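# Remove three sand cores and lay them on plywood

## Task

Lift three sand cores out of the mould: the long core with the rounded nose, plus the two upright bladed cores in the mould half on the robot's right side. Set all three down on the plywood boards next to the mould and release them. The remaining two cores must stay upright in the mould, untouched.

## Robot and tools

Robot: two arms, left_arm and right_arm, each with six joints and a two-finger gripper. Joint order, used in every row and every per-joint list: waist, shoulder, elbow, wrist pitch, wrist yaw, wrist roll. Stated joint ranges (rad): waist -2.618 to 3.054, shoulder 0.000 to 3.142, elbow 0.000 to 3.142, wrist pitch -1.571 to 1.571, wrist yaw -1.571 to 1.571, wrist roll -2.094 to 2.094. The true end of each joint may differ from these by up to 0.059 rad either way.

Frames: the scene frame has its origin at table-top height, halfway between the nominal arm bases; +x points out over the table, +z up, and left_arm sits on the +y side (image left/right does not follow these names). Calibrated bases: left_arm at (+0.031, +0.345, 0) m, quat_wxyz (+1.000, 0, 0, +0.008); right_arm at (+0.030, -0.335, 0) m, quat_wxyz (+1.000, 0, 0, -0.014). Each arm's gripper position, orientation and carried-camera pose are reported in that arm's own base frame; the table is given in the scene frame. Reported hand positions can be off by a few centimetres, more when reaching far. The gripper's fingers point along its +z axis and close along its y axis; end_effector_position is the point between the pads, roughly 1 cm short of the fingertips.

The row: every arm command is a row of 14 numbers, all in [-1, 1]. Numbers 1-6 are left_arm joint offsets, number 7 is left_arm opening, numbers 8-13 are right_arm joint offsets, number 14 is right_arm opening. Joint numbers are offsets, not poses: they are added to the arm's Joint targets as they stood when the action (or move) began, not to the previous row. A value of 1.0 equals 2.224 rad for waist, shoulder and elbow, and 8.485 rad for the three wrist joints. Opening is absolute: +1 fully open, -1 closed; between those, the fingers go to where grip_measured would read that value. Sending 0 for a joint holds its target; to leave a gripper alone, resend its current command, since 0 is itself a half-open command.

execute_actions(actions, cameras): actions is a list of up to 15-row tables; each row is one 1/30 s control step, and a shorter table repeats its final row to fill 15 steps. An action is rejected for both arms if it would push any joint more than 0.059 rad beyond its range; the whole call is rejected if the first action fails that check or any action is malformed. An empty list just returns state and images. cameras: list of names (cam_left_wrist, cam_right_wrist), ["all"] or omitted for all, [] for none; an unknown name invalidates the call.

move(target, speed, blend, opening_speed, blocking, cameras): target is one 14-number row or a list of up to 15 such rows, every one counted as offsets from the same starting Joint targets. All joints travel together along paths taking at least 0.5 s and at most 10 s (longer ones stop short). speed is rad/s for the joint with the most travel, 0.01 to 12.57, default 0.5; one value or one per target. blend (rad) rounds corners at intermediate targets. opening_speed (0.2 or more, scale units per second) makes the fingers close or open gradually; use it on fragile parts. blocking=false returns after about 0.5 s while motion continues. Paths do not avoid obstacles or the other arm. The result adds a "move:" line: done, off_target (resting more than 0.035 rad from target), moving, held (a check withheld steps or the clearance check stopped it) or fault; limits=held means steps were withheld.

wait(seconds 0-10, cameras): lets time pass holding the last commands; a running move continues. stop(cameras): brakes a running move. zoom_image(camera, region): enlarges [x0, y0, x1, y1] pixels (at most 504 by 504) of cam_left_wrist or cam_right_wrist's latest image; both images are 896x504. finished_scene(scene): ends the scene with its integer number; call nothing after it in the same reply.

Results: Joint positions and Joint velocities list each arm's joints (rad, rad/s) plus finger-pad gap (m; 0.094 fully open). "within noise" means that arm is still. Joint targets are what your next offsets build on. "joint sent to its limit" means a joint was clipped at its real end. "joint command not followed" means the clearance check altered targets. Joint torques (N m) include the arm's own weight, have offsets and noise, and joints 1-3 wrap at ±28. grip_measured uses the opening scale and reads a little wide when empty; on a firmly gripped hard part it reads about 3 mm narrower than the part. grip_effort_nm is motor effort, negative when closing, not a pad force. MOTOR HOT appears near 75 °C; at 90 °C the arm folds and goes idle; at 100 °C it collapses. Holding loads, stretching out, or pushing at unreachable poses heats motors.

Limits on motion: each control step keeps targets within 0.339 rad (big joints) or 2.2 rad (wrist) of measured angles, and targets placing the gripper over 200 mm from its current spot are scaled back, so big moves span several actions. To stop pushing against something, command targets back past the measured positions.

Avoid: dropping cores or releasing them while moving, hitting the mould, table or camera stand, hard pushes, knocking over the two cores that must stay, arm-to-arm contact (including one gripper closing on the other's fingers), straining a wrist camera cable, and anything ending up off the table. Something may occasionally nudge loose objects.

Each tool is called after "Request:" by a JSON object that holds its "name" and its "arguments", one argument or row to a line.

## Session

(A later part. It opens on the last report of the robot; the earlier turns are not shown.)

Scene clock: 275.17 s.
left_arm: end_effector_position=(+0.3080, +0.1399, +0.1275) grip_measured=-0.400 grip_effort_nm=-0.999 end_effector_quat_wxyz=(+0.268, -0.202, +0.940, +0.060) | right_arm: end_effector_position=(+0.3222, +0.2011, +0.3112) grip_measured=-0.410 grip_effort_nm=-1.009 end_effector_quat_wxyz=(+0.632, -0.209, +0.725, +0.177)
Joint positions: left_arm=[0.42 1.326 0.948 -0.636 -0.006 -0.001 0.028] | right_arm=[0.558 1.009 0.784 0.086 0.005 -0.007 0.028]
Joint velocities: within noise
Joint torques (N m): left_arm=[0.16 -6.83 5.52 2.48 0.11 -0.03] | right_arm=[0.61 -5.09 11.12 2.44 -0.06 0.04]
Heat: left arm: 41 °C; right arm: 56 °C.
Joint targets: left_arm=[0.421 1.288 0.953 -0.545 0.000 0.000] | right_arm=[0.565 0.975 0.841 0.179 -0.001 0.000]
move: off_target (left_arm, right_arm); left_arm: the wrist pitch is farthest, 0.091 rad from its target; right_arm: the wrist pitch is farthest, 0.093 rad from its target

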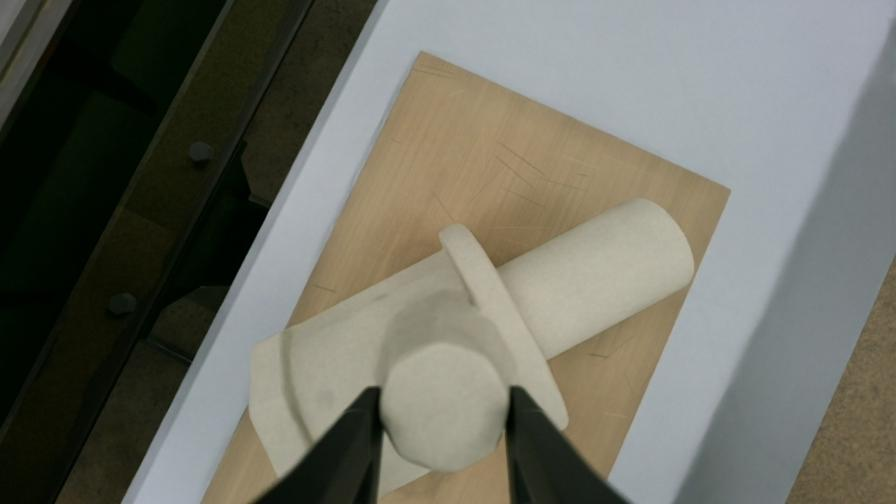

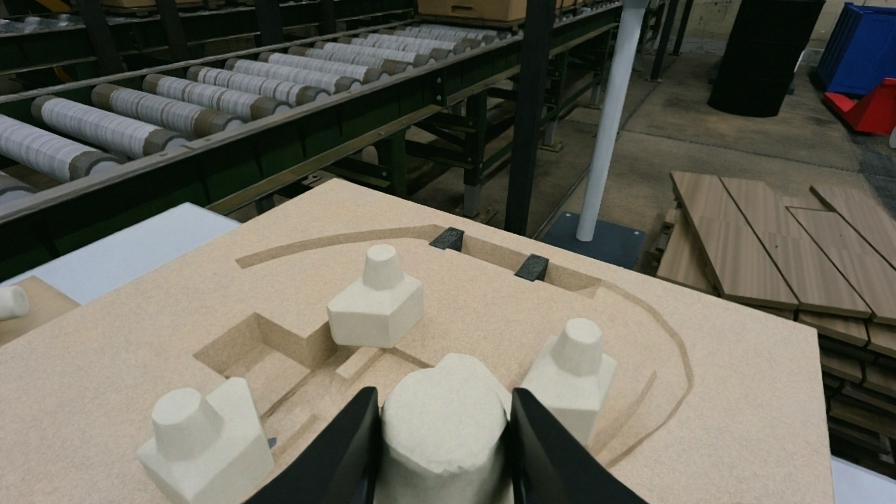

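Request:
{"name": "move", "arguments": {
  "target": [
    [0,0.0026,-0.016,0.005,0,0,-0.6,0,0,0,0,0,0,-0.6],
    [0,0.0026,-0.016,0.005,0,0,0.3,0,0,0,0,0,0,-0.6],
    [0,-0.058,0.1064,-0.0587,0,0,0.3,0,0,0,0,0,0,-0.6]
  ],
  "speed": 0.3,
  "opening_speed": 1.0
}}

Scene clock: 287.13 s.
left_arm: end_effector_position=(+0.2631, +0.1198, +0.2014) grip_measured=+0.298 grip_effort_nm=0.134 end_effector_quat_wxyz=(+0.250, -0.203, +0.945, +0.056) | right_arm: end_effector_position=(+0.3222, +0.2011, +0.3110) grip_measured=-0.410 grip_effort_nm=-1.009 end_effector_quat_wxyz=(+0.632, -0.209, +0.725, +0.177)
Joint positions: left_arm=[0.42 1.179 1.165 -1.038 -0.006 -0.001 0.061] | right_arm=[0.558 1.009 0.784 0.086 0.005 -0.007 0.028]
Joint velocities: within noise
Joint torques (N m): left_arm=[0.1 -4.14 7.21 1.38 0.08 -0.04] | right_arm=[0.65 -5.11 11.11 2.44 -0.06 0.04]
Heat: left arm: 41 °C; right arm: 58 °C.
Joint targets: left_arm=[0.421 1.159 1.189 -1.043 0.000 0.000] | right_arm=[0.565 0.975 0.841 0.179 -0.001 0.000]
move: off_target (right_arm); target 2's new numbers were sent with left_arm's wrist pitch 0.079 rad from that target; right_arm: the wrist pitch is farthest, 0.093 rad from its target

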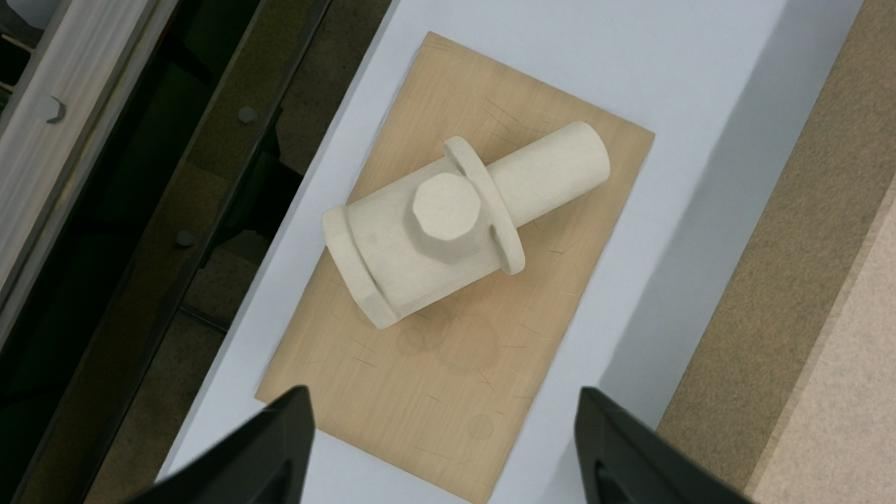

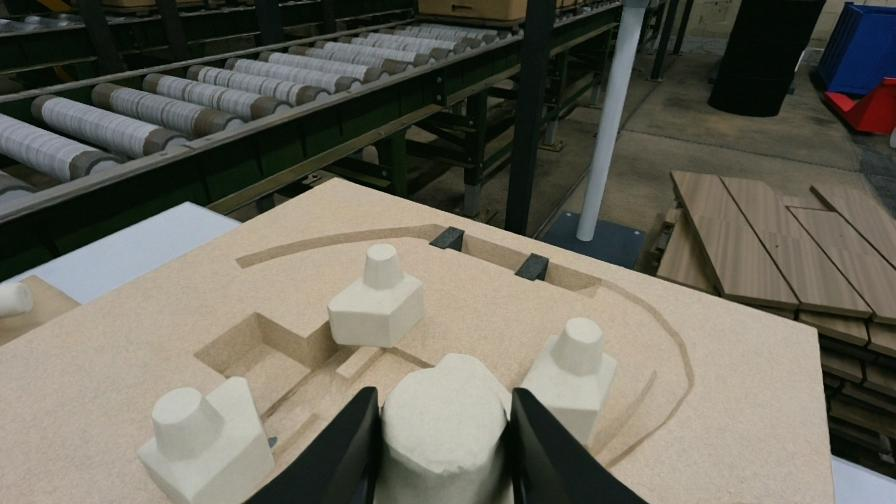

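Request:
{"name": "move", "arguments": {
  "target": [-0.6295,-0.3285,-0.2353,0.0744,0,0,0.3,0,0,0,0,0,0,-0.6],
  "speed": 1.2,
  "cameras": ["cam_left_wrist"]
}}

Request:
{"name": "zoom_image", "arguments": {
  "camera": "cam_left_wrist",
  "region": [250, 50, 650, 400]
}}

Scene clock: 296.37 s.
left_arm: end_effector_position=(+0.1428, -0.2072, +0.2970) grip_measured=+0.298 grip_effort_nm=0.129 end_effector_quat_wxyz=(+0.560, +0.361, +0.685, -0.296) | right_arm: end_effector_position=(+0.3222, +0.2011, +0.3109) grip_measured=-0.410 grip_effort_nm=-1.009 end_effector_quat_wxyz=(+0.632, -0.209, +0.725, +0.177)
Joint positions: left_arm=[-0.972 0.442 0.675 -0.432 -0.001 -0.001 0.061] | right_arm=[0.558 1.009 0.784 0.085 0.005 -0.007 0.028]
Joint velocities: within noise
Joint torques (N m): left_arm=[-0.58 0.69 4.6 2.44 0.03 -0.04] | right_arm=[0.61 -5.11 11.1 2.45 -0.07 0.04]
Heat: left arm: 40 °C; right arm: 59 °C.
Joint targets: left_arm=[-0.980 0.429 0.666 -0.411 0.000 0.000] | right_arm=[0.565 0.975 0.841 0.179 -0.001 0.000]
move: off_target (right_arm); right_arm: the wrist pitch is farthest, 0.094 rad from its target
Images, in order (width x height): cam_left_wrist 896x504.

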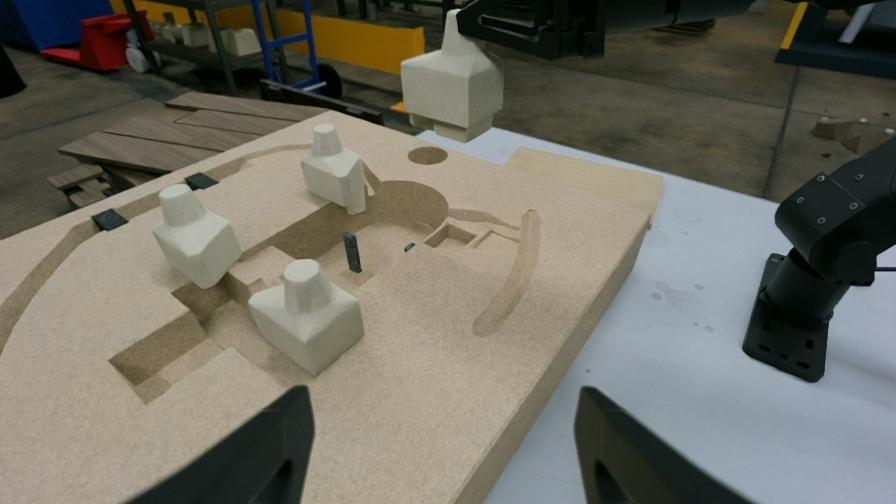

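Scaled by 1.260.

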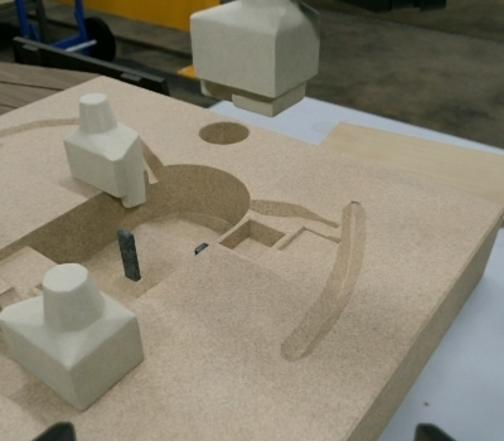

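Request:
{"name": "zoom_image", "arguments": {
  "camera": "cam_left_wrist",
  "region": [380, 0, 530, 150]
}}

Scaled by 3.360.

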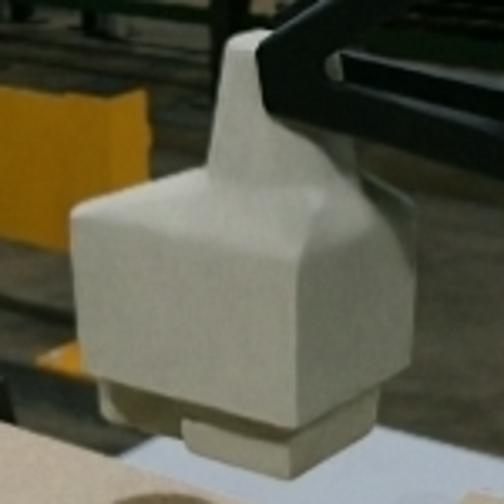

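Request:
{"name": "move", "arguments": {
  "target": [
    [0,0,0,0,0,0,0.3,-0.4474,0,0,0,0,0,-0.6],
    [0,0,0,0,0,0,0.3,-0.4474,0.2001,-0.2513,0.118,0,0,-0.6]
  ],
  "speed": 0.7,
  "blend": 0.1
}}

Request:
{"name": "zoom_image", "arguments": {
  "camera": "cam_left_wrist",
  "region": [480, 50, 780, 300]
}}

Scene clock: 317.93 s.
left_arm: end_effector_position=(+0.1428, -0.2072, +0.2972) grip_measured=+0.298 grip_effort_nm=0.139 end_effector_quat_wxyz=(+0.560, +0.361, +0.684, -0.296) | right_arm: end_effector_position=(+0.3506, -0.1592, +0.1550) grip_measured=-0.409 grip_effort_nm=-1.004 end_effector_quat_wxyz=(+0.656, +0.157, +0.724, -0.146)
Joint positions: left_arm=[-0.972 0.442 0.675 -0.431 -0.001 -0.001 0.061] | right_arm=[-0.426 1.429 0.269 1.062 0.007 -0.005 0.028]
Joint velocities: within noise
Joint torques (N m): left_arm=[-0.57 0.62 4.63 2.43 0.03 -0.03] | right_arm=[-0.42 -4.38 5.59 2.67 -0.08 0.01]
Heat: left arm: 42 °C; right arm: 62 °C.
Joint targets: left_arm=[-0.980 0.429 0.666 -0.412 0.000 0.000] | right_arm=[-0.430 1.420 0.281 1.181 -0.001 0.000]
move: off_target (right_arm); right_arm: the wrist pitch is farthest, 0.118 rad from its target

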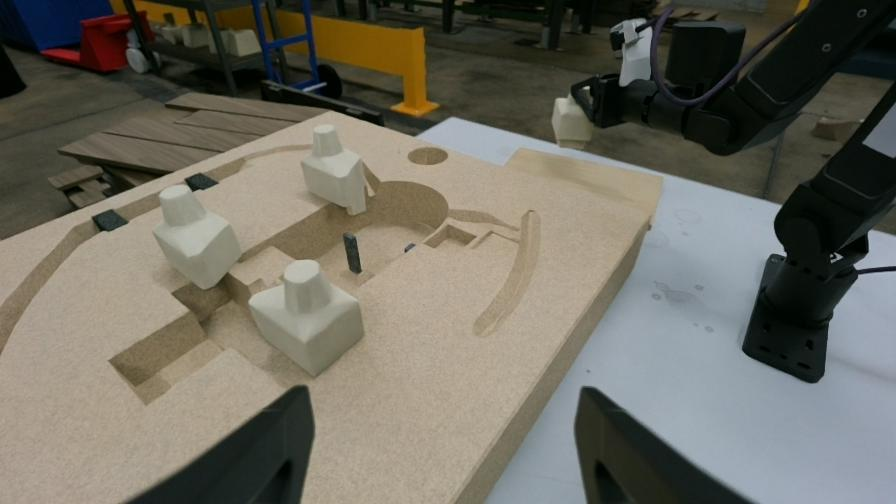

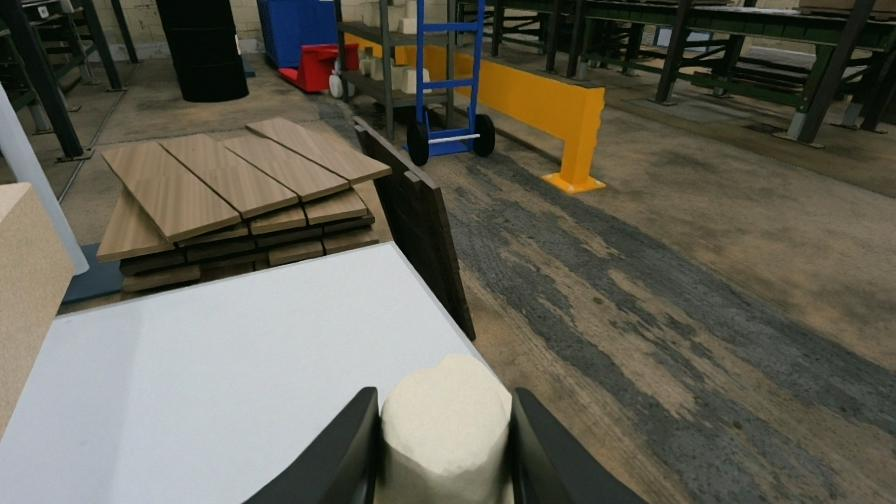

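Scaled by 1.680.

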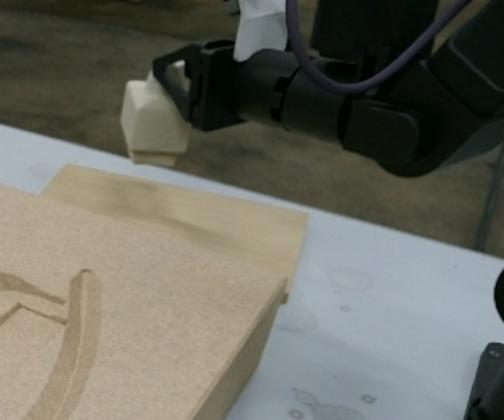

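Request:
{"name": "move", "arguments": {
  "target": [0,0,0,0,0,0,0.3,0,0.0445,-0.0256,0.0128,0,0,-0.6],
  "speed": 0.2,
  "cameras": ["cam_left_wrist"]
}}

Request:
{"name": "zoom_image", "arguments": {
  "camera": "cam_left_wrist",
  "region": [500, 50, 680, 200]
}}

Scene clock: 326.63 s.
left_arm: end_effector_position=(+0.1429, -0.2072, +0.2973) grip_measured=+0.298 grip_effort_nm=0.139 end_effector_quat_wxyz=(+0.561, +0.360, +0.684, -0.296) | right_arm: end_effector_position=(+0.3447, -0.1563, +0.1296) grip_measured=-0.409 grip_effort_nm=-1.004 end_effector_quat_wxyz=(+0.644, +0.159, +0.734, -0.143)
Joint positions: left_arm=[-0.972 0.442 0.675 -0.431 -0.001 -0.001 0.061] | right_arm=[-0.426 1.523 0.219 1.174 0.006 -0.005 0.028]
Joint velocities: within noise
Joint torques (N m): left_arm=[-0.49 0.69 4.59 2.42 0.02 -0.04] | right_arm=[-0.38 -4.16 4.38 2.63 -0.08 0.03]
Heat: left arm: 43 °C; right arm: 61 °C.
Joint targets: left_arm=[-0.980 0.429 0.666 -0.411 0.000 0.000] | right_arm=[-0.430 1.519 0.225 1.289 -0.001 0.000]
move: off_target (right_arm); right_arm: the wrist pitch is farthest, 0.115 rad from its target
Images, in order (width x height): cam_left_wrist 896x504.

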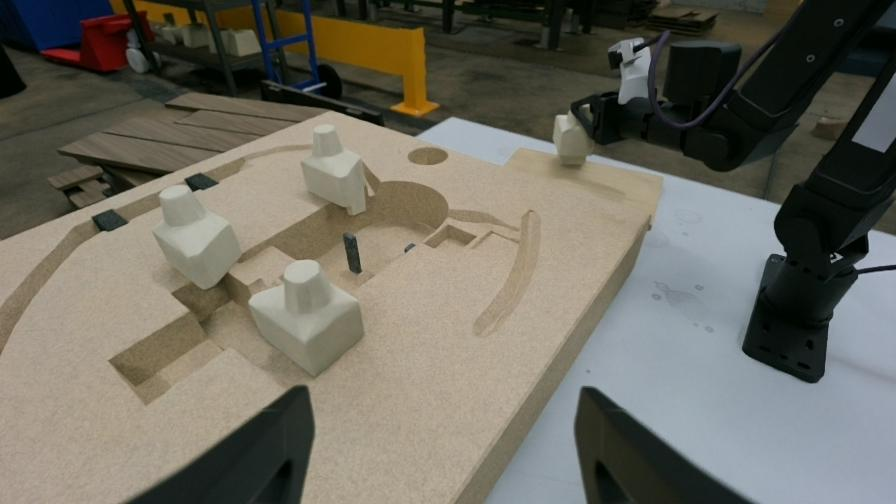

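Scaled by 2.800.

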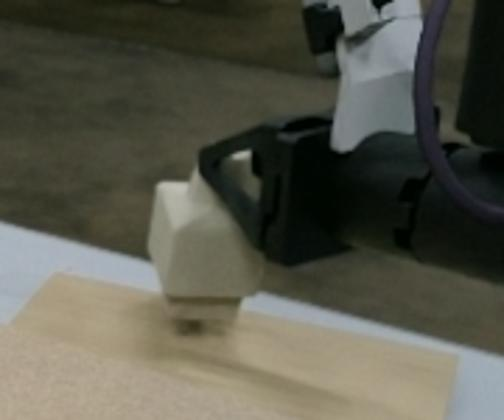

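Request:
{"name": "move", "arguments": {
  "target": [0,0,0,0,0,0,0.3,0,0.044,-0.0067,0.0134,0,0,-0.6],
  "speed": 0.12,
  "cameras": ["cam_left_wrist"]
}}

Request:
{"name": "zoom_image", "arguments": {
  "camera": "cam_left_wrist",
  "region": [500, 50, 680, 200]
}}

Scene clock: 330.93 s.
left_arm: end_effector_position=(+0.1429, -0.2072, +0.2973) grip_measured=+0.298 grip_effort_nm=0.129 end_effector_quat_wxyz=(+0.561, +0.360, +0.684, -0.296) | right_arm: end_effector_position=(+0.3466, -0.1572, +0.1282) grip_measured=-0.409 grip_effort_nm=-1.004 end_effector_quat_wxyz=(+0.659, +0.156, +0.721, -0.146)
Joint positions: left_arm=[-0.972 0.442 0.675 -0.431 -0.001 -0.001 0.061] | right_arm=[-0.426 1.615 0.208 1.319 0.006 -0.005 0.028]
Joint velocities: within noise
Joint torques (N m): left_arm=[-0.53 0.76 4.53 2.45 0.04 -0.03] | right_arm=[-0.39 -4.12 3.64 2.35 -0.08 0.02]
Heat: left arm: 43 °C; right arm: 61 °C.
Joint targets: left_arm=[-0.980 0.429 0.666 -0.411 0.000 0.000] | right_arm=[-0.430 1.617 0.210 1.403 -0.001 0.000]
move: off_target (right_arm); right_arm: the wrist pitch is farthest, 0.084 rad from its target
Images, in order (width x height): cam_left_wrist 896x504.

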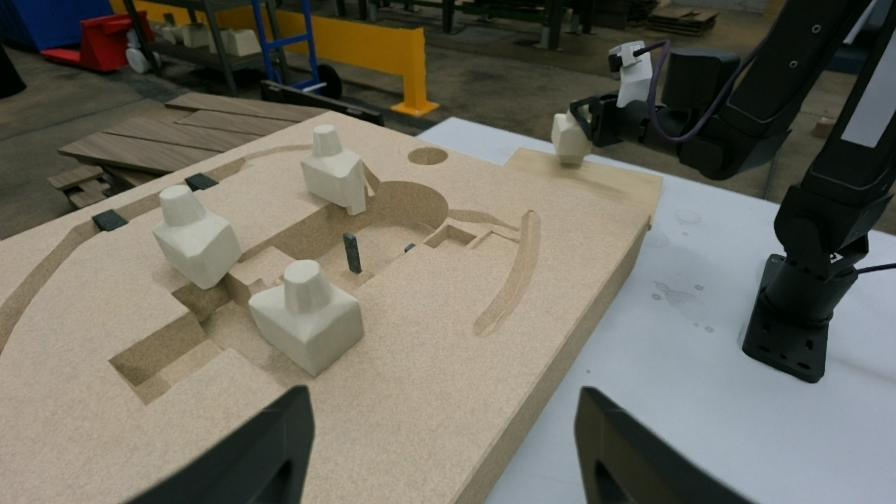

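Scaled by 2.800.

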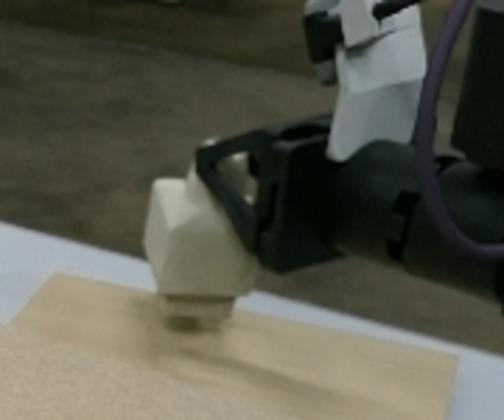

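Request:
{"name": "move", "arguments": {
  "target": [
    [0,0,0,0,0,0,0.3,0,-0.0886,0.0319,-0.0262,0,0,-0.6],
    [0,0,0,0,0,0,0.3,0.1147,-0.2932,0.2846,-0.216,0,-0.2039,-0.6]
  ],
  "speed": [0.3,0.9]
}}

Request:
{"name": "zoom_image", "arguments": {
  "camera": "cam_left_wrist",
  "region": [450, 30, 690, 230]
}}

Scene clock: 345.93 s.
left_arm: end_effector_position=(+0.1429, -0.2072, +0.2973) grip_measured=+0.298 grip_effort_nm=0.134 end_effector_quat_wxyz=(+0.561, +0.360, +0.684, -0.296) | right_arm: end_effector_position=(+0.3154, -0.0569, +0.1888) grip_measured=-0.410 grip_effort_nm=-1.004 end_effector_quat_wxyz=(-0.248, +0.627, -0.653, +0.344)
Joint positions: left_arm=[-0.972 0.442 0.675 -0.431 -0.001 -0.001 0.061] | right_arm=[-0.181 0.993 0.79 -0.491 0 -1.711 0.028]
Joint velocities: within noise
Joint torques (N m): left_arm=[-0.55 0.7 4.63 2.44 0.02 -0.04] | right_arm=[0.53 -4.25 10.52 1.86 -0.02 -0.24]
Heat: left arm: 44 °C; right arm: 62 °C.
Joint targets: left_arm=[-0.980 0.429 0.666 -0.411 0.000 0.000] | right_arm=[-0.175 0.965 0.843 -0.430 -0.001 -1.730]
move: off_target (right_arm); right_arm: the wrist pitch is farthest, 0.061 rad from its target

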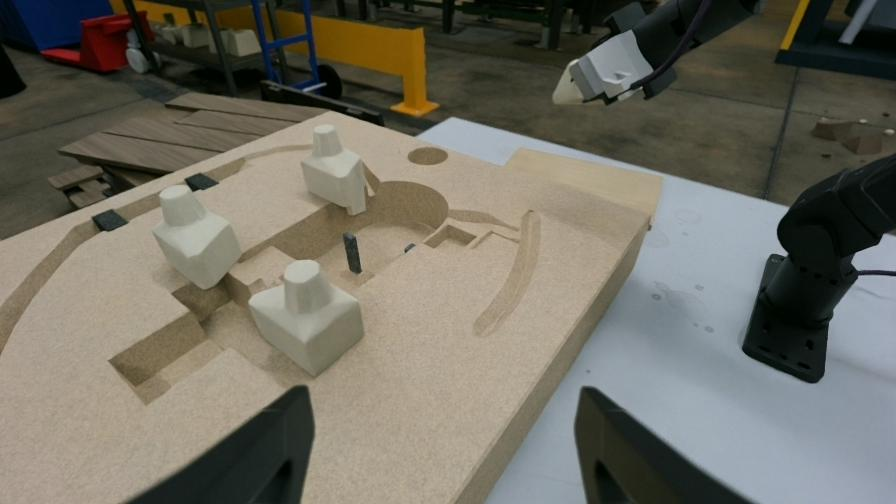

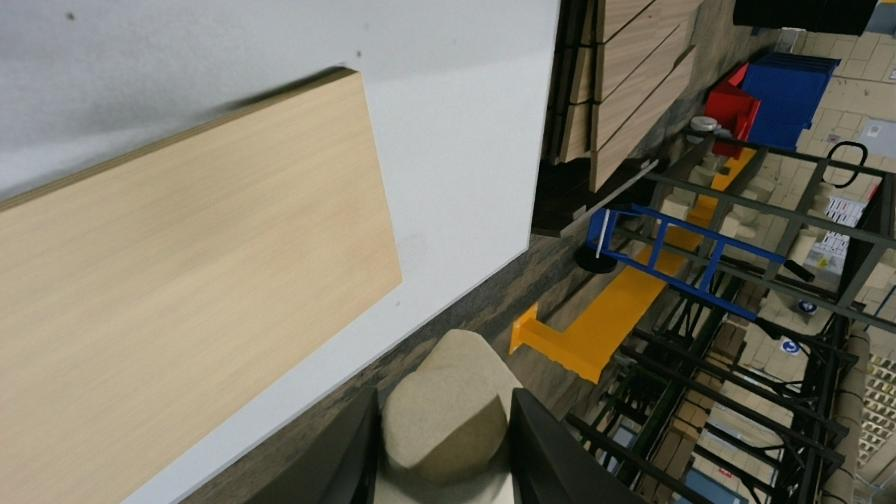

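Scaled by 2.100.

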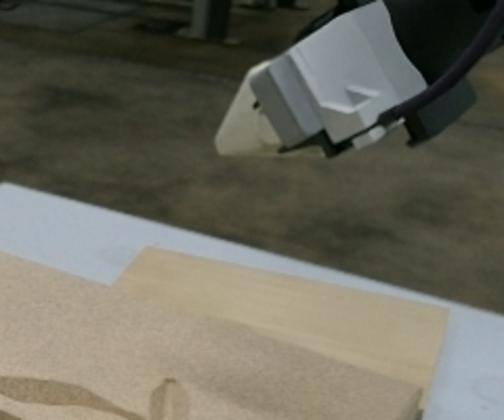

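Request:
{"name": "move", "arguments": {
  "target": [0,0,0,0,0,0,0.3,0,0.0782,-0.0908,0.0233,0,-0.0059,-0.6],
  "speed": 0.4
}}

Request:
{"name": "zoom_image", "arguments": {
  "camera": "cam_left_wrist",
  "region": [480, 50, 690, 230]
}}

Scene clock: 352.37 s.
left_arm: end_effector_position=(+0.1429, -0.2072, +0.2973) grip_measured=+0.298 grip_effort_nm=0.134 end_effector_quat_wxyz=(+0.561, +0.360, +0.684, -0.296) | right_arm: end_effector_position=(+0.3164, -0.0570, +0.1016) grip_measured=-0.410 grip_effort_nm=-1.004 end_effector_quat_wxyz=(-0.201, +0.664, -0.657, +0.295)
Joint positions: left_arm=[-0.972 0.442 0.675 -0.431 -0.001 -0.001 0.061] | right_arm=[-0.181 1.151 0.625 -0.314 0 -1.763 0.028]
Joint velocities: within noise
Joint torques (N m): left_arm=[-0.5 0.64 4.63 2.43 0.01 -0.04] | right_arm=[0.55 -3.81 7.24 1.94 -0.02 -0.25]
Heat: left arm: 44 °C; right arm: 60 °C.
Joint targets: left_arm=[-0.980 0.429 0.666 -0.411 0.000 0.000] | right_arm=[-0.175 1.139 0.641 -0.232 -0.001 -1.780]
move: off_target (right_arm); right_arm: the wrist pitch is farthest, 0.082 rad from its target

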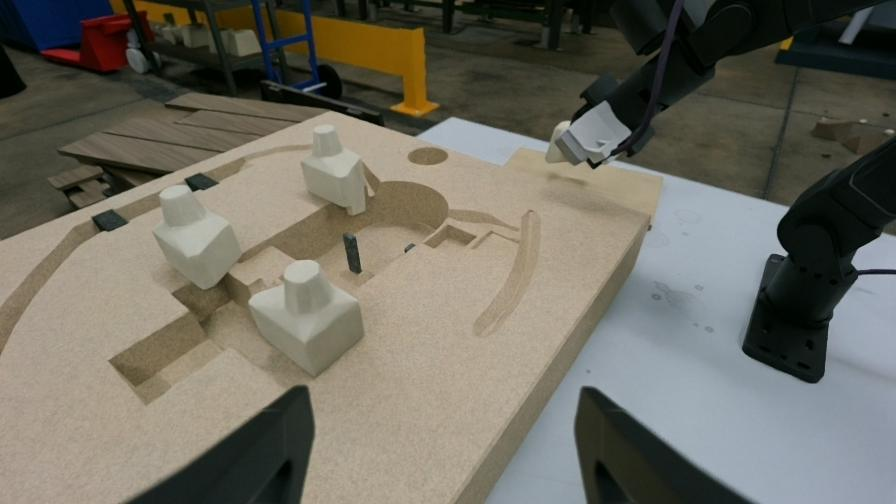

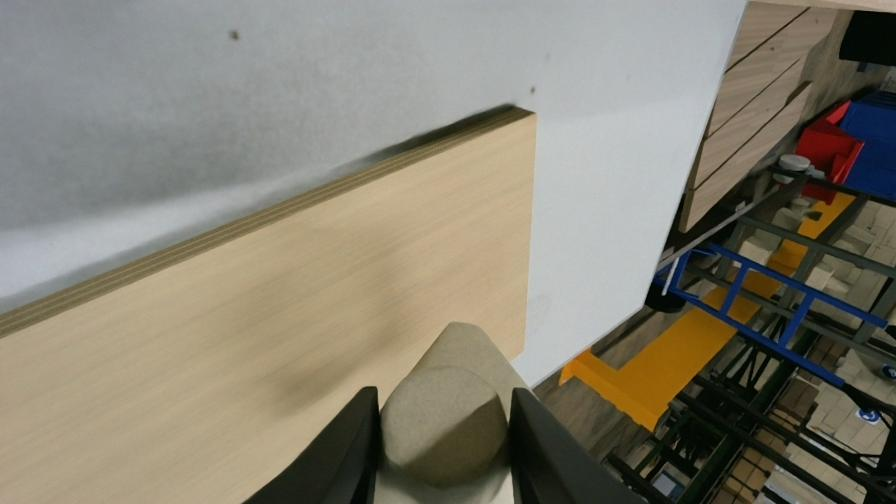

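Scaled by 2.400.

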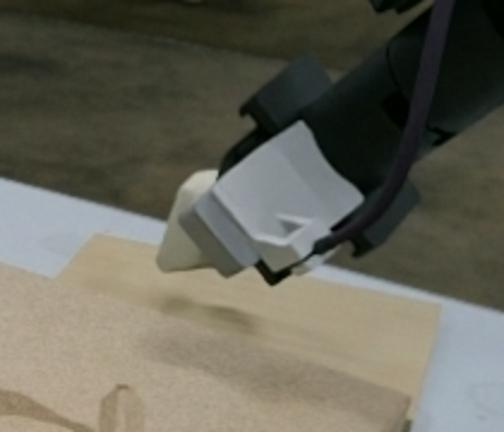

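Request:
{"name": "move", "arguments": {
  "target": [0,0,0,0,0,0,0.3,0,0.0319,-0.0441,0.0199,0,0,-0.6],
  "speed": 0.2,
  "cameras": ["cam_left_wrist"]
}}

Request:
{"name": "zoom_image", "arguments": {
  "camera": "cam_left_wrist",
  "region": [480, 70, 690, 230]
}}

Scene clock: 357.97 s.
left_arm: end_effector_position=(+0.1429, -0.2072, +0.2973) grip_measured=+0.298 grip_effort_nm=0.139 end_effector_quat_wxyz=(+0.561, +0.360, +0.684, -0.296) | right_arm: end_effector_position=(+0.3208, -0.0578, +0.0740) grip_measured=-0.410 grip_effort_nm=-0.999 end_effector_quat_wxyz=(-0.204, +0.663, -0.655, +0.300)
Joint positions: left_arm=[-0.972 0.442 0.675 -0.431 -0.001 -0.001 0.061] | right_arm=[-0.181 1.216 0.535 -0.147 0 -1.764 0.028]
Joint velocities: within noise
Joint torques (N m): left_arm=[-0.54 0.59 4.59 2.42 0.02 -0.04] | right_arm=[0.55 -3.58 6.31 1.99 -0.02 -0.23]
Heat: left arm: 44 °C; right arm: 59 °C.
Joint targets: left_arm=[-0.980 0.429 0.666 -0.411 0.000 0.000] | right_arm=[-0.175 1.210 0.543 -0.063 -0.001 -1.780]
move: off_target (right_arm); right_arm: the wrist pitch is farthest, 0.083 rad from its target
Images, in order (width x height): cam_left_wrist 896x504.

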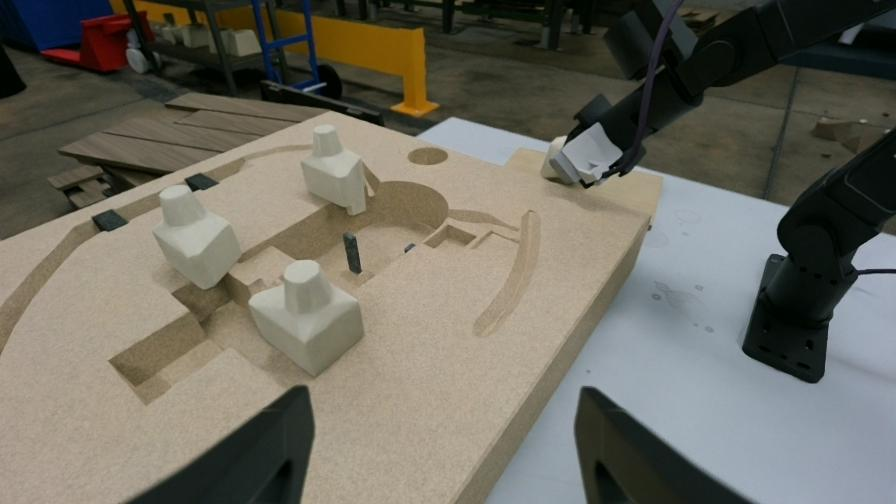

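Scaled by 2.400.

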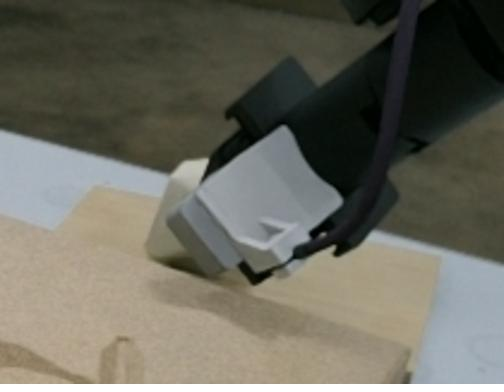

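Request:
{"name": "move", "arguments": {
  "target": [0,0,0,0,0,0,0.3,0,0.0128,-0.0176,0.008,0,0,-0.6],
  "speed": 0.1
}}

Request:
{"name": "zoom_image", "arguments": {
  "camera": "cam_left_wrist",
  "region": [480, 70, 690, 230]
}}

Scene clock: 361.20 s.
left_arm: end_effector_position=(+0.1429, -0.2072, +0.2973) grip_measured=+0.298 grip_effort_nm=0.134 end_effector_quat_wxyz=(+0.561, +0.360, +0.684, -0.296) | right_arm: end_effector_position=(+0.3255, -0.0567, +0.0689) grip_measured=-0.410 grip_effort_nm=-1.004 end_effector_quat_wxyz=(-0.216, +0.661, -0.650, +0.308)
Joint positions: left_arm=[-0.972 0.442 0.675 -0.431 -0.001 -0.001 0.061] | right_arm=[-0.181 1.238 0.504 -0.066 -0.011 -1.764 0.028]
Joint velocities: within noise
Joint torques (N m): left_arm=[-0.47 0.53 4.57 2.43 0.04 -0.06] | right_arm=[0.54 -3.1 5.59 1.85 0.08 -0.22]
Heat: left arm: 45 °C; right arm: 58 °C.
Joint targets: left_arm=[-0.980 0.429 0.666 -0.411 0.000 0.000] | right_arm=[-0.175 1.238 0.503 0.005 0.000 -1.780]
move: off_target (right_arm); right_arm: the wrist pitch is farthest, 0.071 rad from its target

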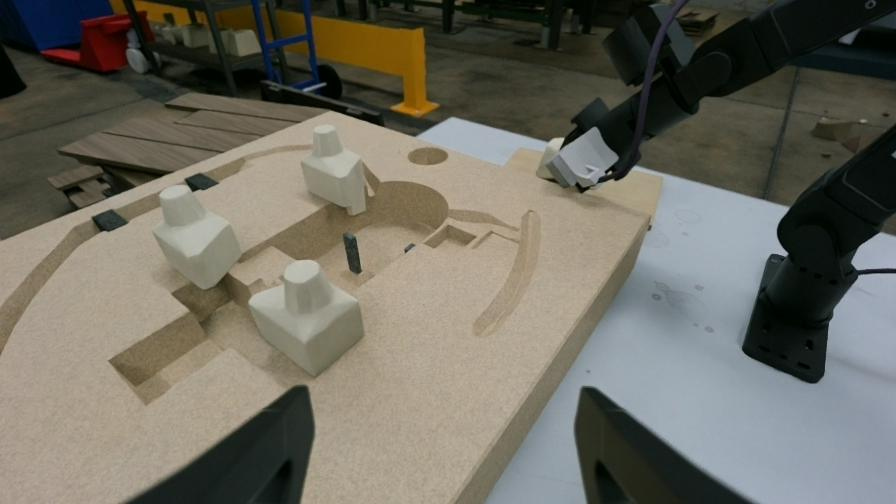

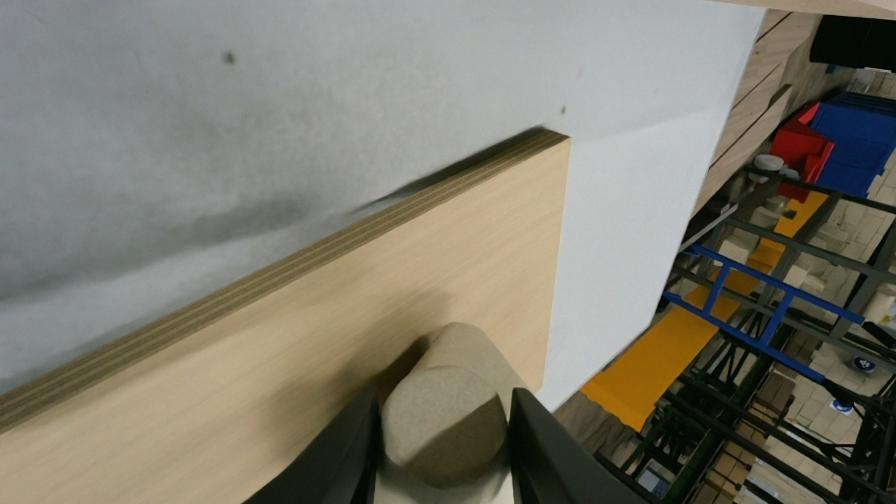

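Scaled by 2.400.

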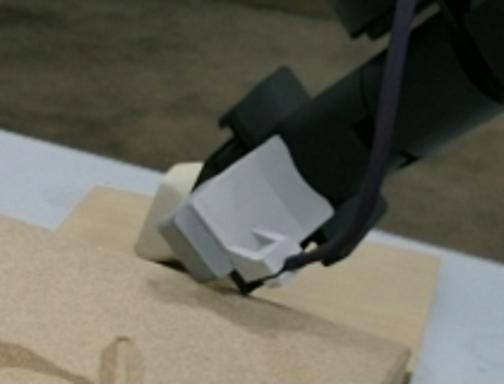

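Request:
{"name": "move", "arguments": {
  "target": [0,0,0,0,0,0,0.3,0,0.0128,-0.0176,0.008,0,0,-0.6],
  "speed": 0.1
}}

Request:
{"name": "zoom_image", "arguments": {
  "camera": "cam_left_wrist",
  "region": [480, 70, 690, 230]
}}

Scene clock: 364.37 s.
left_arm: end_effector_position=(+0.1429, -0.2072, +0.2973) grip_measured=+0.298 grip_effort_nm=0.134 end_effector_quat_wxyz=(+0.561, +0.360, +0.684, -0.296) | right_arm: end_effector_position=(+0.3331, -0.0529, +0.0688) grip_measured=-0.410 grip_effort_nm=-1.009 end_effector_quat_wxyz=(-0.241, +0.653, -0.645, +0.316)
Joint positions: left_arm=[-0.972 0.442 0.675 -0.431 -0.001 -0.001 0.061] | right_arm=[-0.181 1.255 0.477 0.023 -0.039 -1.748 0.028]
Joint velocities: within noise
Joint torques (N m): left_arm=[-0.55 0.72 4.55 2.45 0.02 -0.04] | right_arm=[0.54 -2.32 4.66 1.7 0.35 -0.4]
Heat: left arm: 45 °C; right arm: 58 °C.
Joint targets: left_arm=[-0.980 0.429 0.666 -0.411 0.000 0.000] | right_arm=[-0.175 1.267 0.465 0.072 0.000 -1.780]
move: off_target (right_arm); right_arm: the wrist pitch is farthest, 0.050 rad from its target

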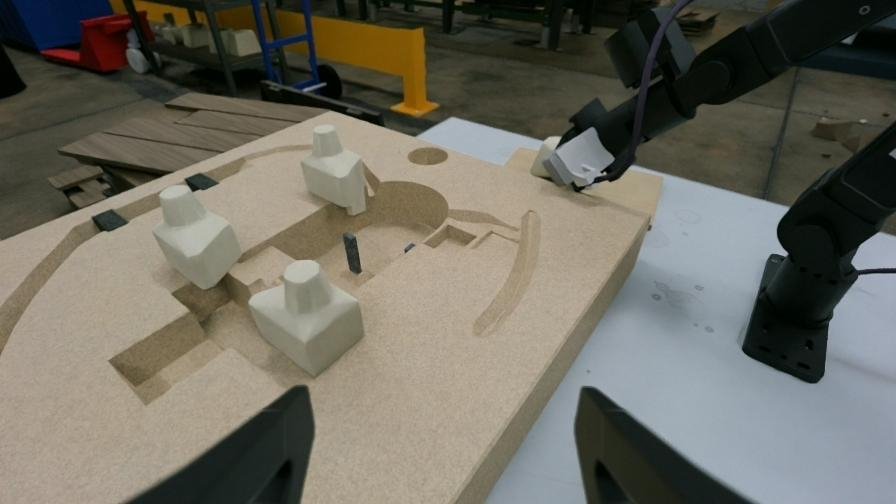

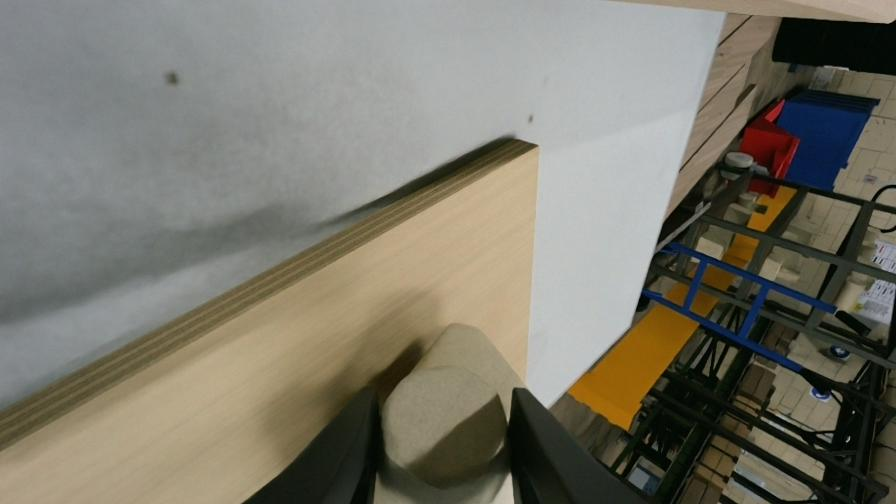

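Scaled by 2.400.

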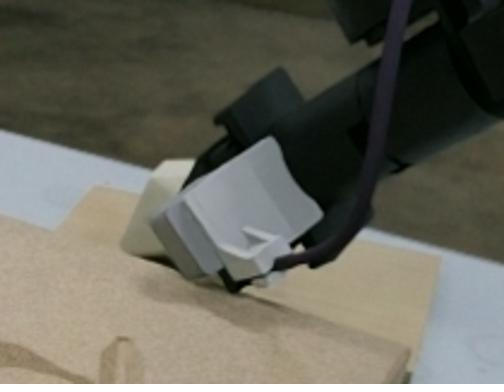

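Request:
{"name": "move", "arguments": {
  "target": [0,0,0,0,0,0,0.3,0,-0.0128,0.0176,-0.008,0,-0.0295,-0.6],
  "speed": 0.2
}}

Request:
{"name": "zoom_image", "arguments": {
  "camera": "cam_left_wrist",
  "region": [480, 70, 690, 230]
}}

Scene clock: 369.93 s.
left_arm: end_effector_position=(+0.1429, -0.2072, +0.2973) grip_measured=+0.298 grip_effort_nm=0.125 end_effector_quat_wxyz=(+0.561, +0.360, +0.684, -0.296) | right_arm: end_effector_position=(+0.3422, -0.0502, +0.0817) grip_measured=-0.410 grip_effort_nm=-1.004 end_effector_quat_wxyz=(-0.225, +0.709, -0.569, +0.351)
Joint positions: left_arm=[-0.972 0.442 0.675 -0.431 -0.001 -0.001 0.061] | right_arm=[-0.176 1.248 0.496 0.041 -0.053 -1.941 0.028]
Joint velocities: within noise
Joint torques (N m): left_arm=[-0.59 0.64 4.67 2.44 0.03 -0.04] | right_arm=[0.1 -4.1 6.24 0.95 0.49 -1.04]
Heat: left arm: 45 °C; right arm: 57 °C.
Joint targets: left_arm=[-0.980 0.429 0.666 -0.411 0.000 0.000] | right_arm=[-0.175 1.238 0.504 0.005 0.000 -2.031]
move: off_target (right_arm); right_arm: the wrist roll is farthest, 0.089 rad from its target

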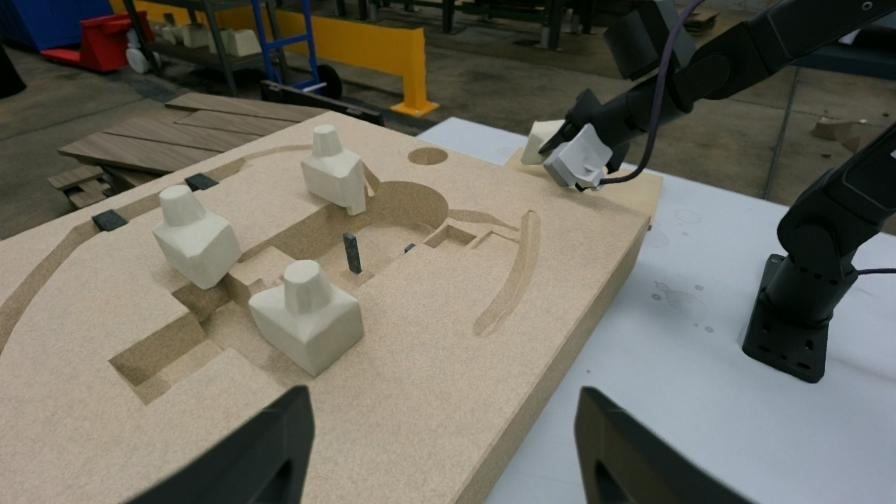

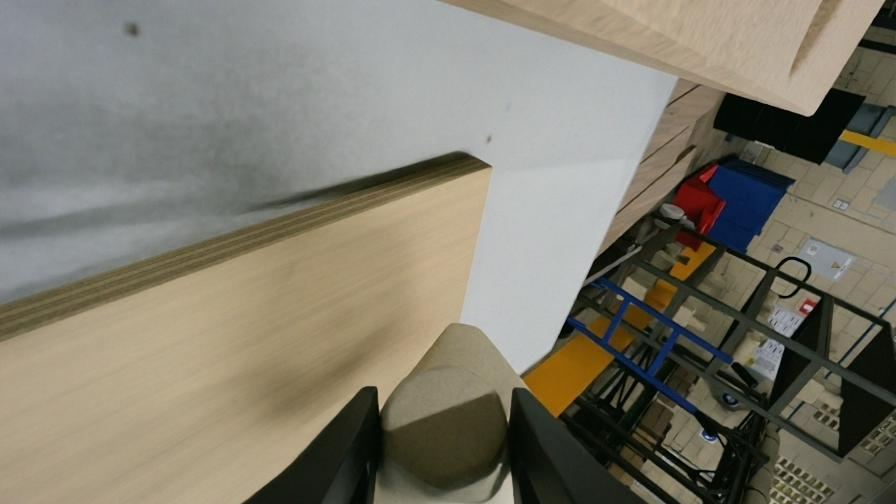

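Scaled by 2.400.

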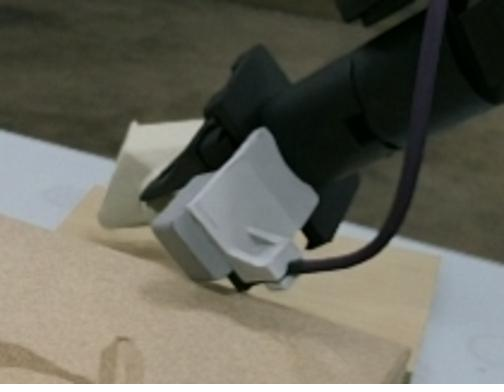

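Request:
{"name": "move", "arguments": {
  "target": [
    [0,0,0,0,0,0,0.3,0,-0.0064,0.0088,-0.004,0,0.02,-0.6],
    [0,0,0,0,0,0,0.3,0,0.0064,-0.0088,0.004,0,0.02,-0.6]
  ],
  "speed": 0.2
}}

Request:
{"name": "zoom_image", "arguments": {
  "camera": "cam_left_wrist",
  "region": [480, 70, 690, 230]
}}

Scene clock: 385.07 s.
left_arm: end_effector_position=(+0.1429, -0.2072, +0.2973) grip_measured=+0.298 grip_effort_nm=0.125 end_effector_quat_wxyz=(+0.561, +0.360, +0.684, -0.296) | right_arm: end_effector_position=(+0.3344, -0.0541, +0.0746) grip_measured=-0.410 grip_effort_nm=-1.004 end_effector_quat_wxyz=(-0.222, +0.679, -0.618, +0.329)
Joint positions: left_arm=[-0.972 0.442 0.675 -0.431 -0.001 -0.001 0.061] | right_arm=[-0.176 1.246 0.499 -0.008 -0.024 -1.832 0.028]
Joint velocities: within noise
Joint torques (N m): left_arm=[-0.62 0.68 4.68 2.45 0.05 -0.05] | right_arm=[0.06 -2.74 4.57 1.68 0.21 -0.37]
Heat: left arm: 45 °C; right arm: 53 °C.
Joint targets: left_arm=[-0.980 0.429 0.666 -0.411 0.000 0.000] | right_arm=[-0.175 1.252 0.484 0.039 0.000 -1.861]
move: off_target (right_arm); right_arm: the wrist pitch is farthest, 0.047 rad from its target

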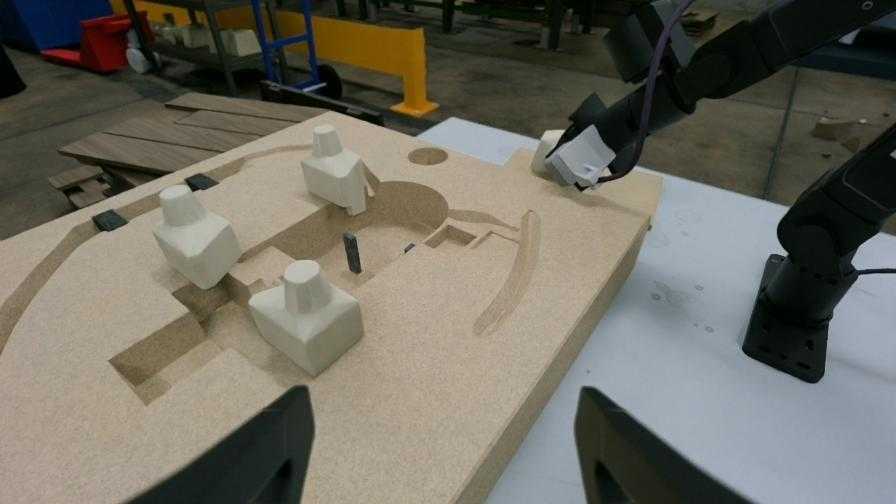

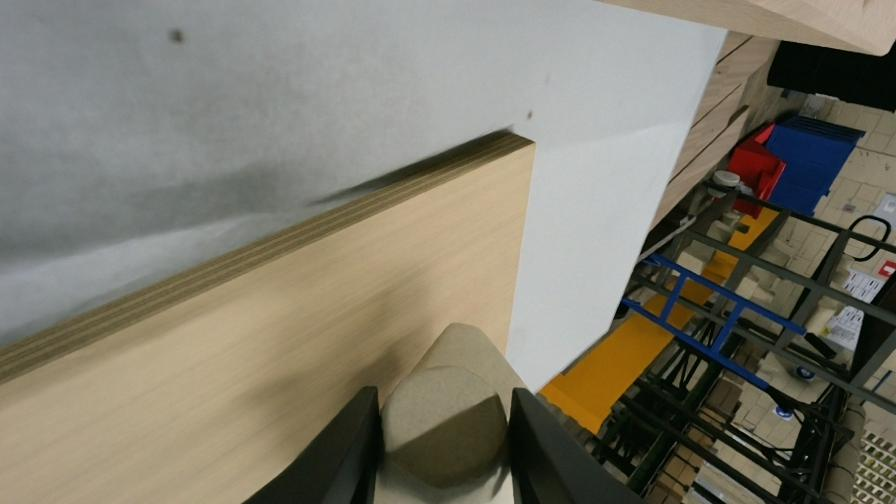

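Scaled by 2.400.

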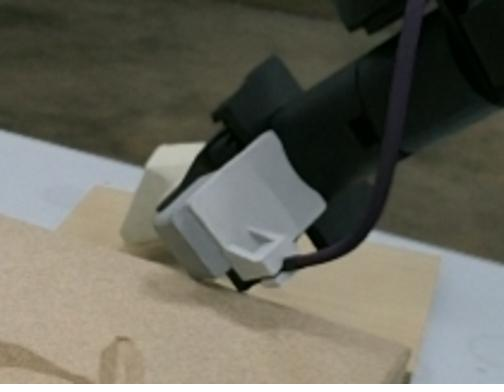

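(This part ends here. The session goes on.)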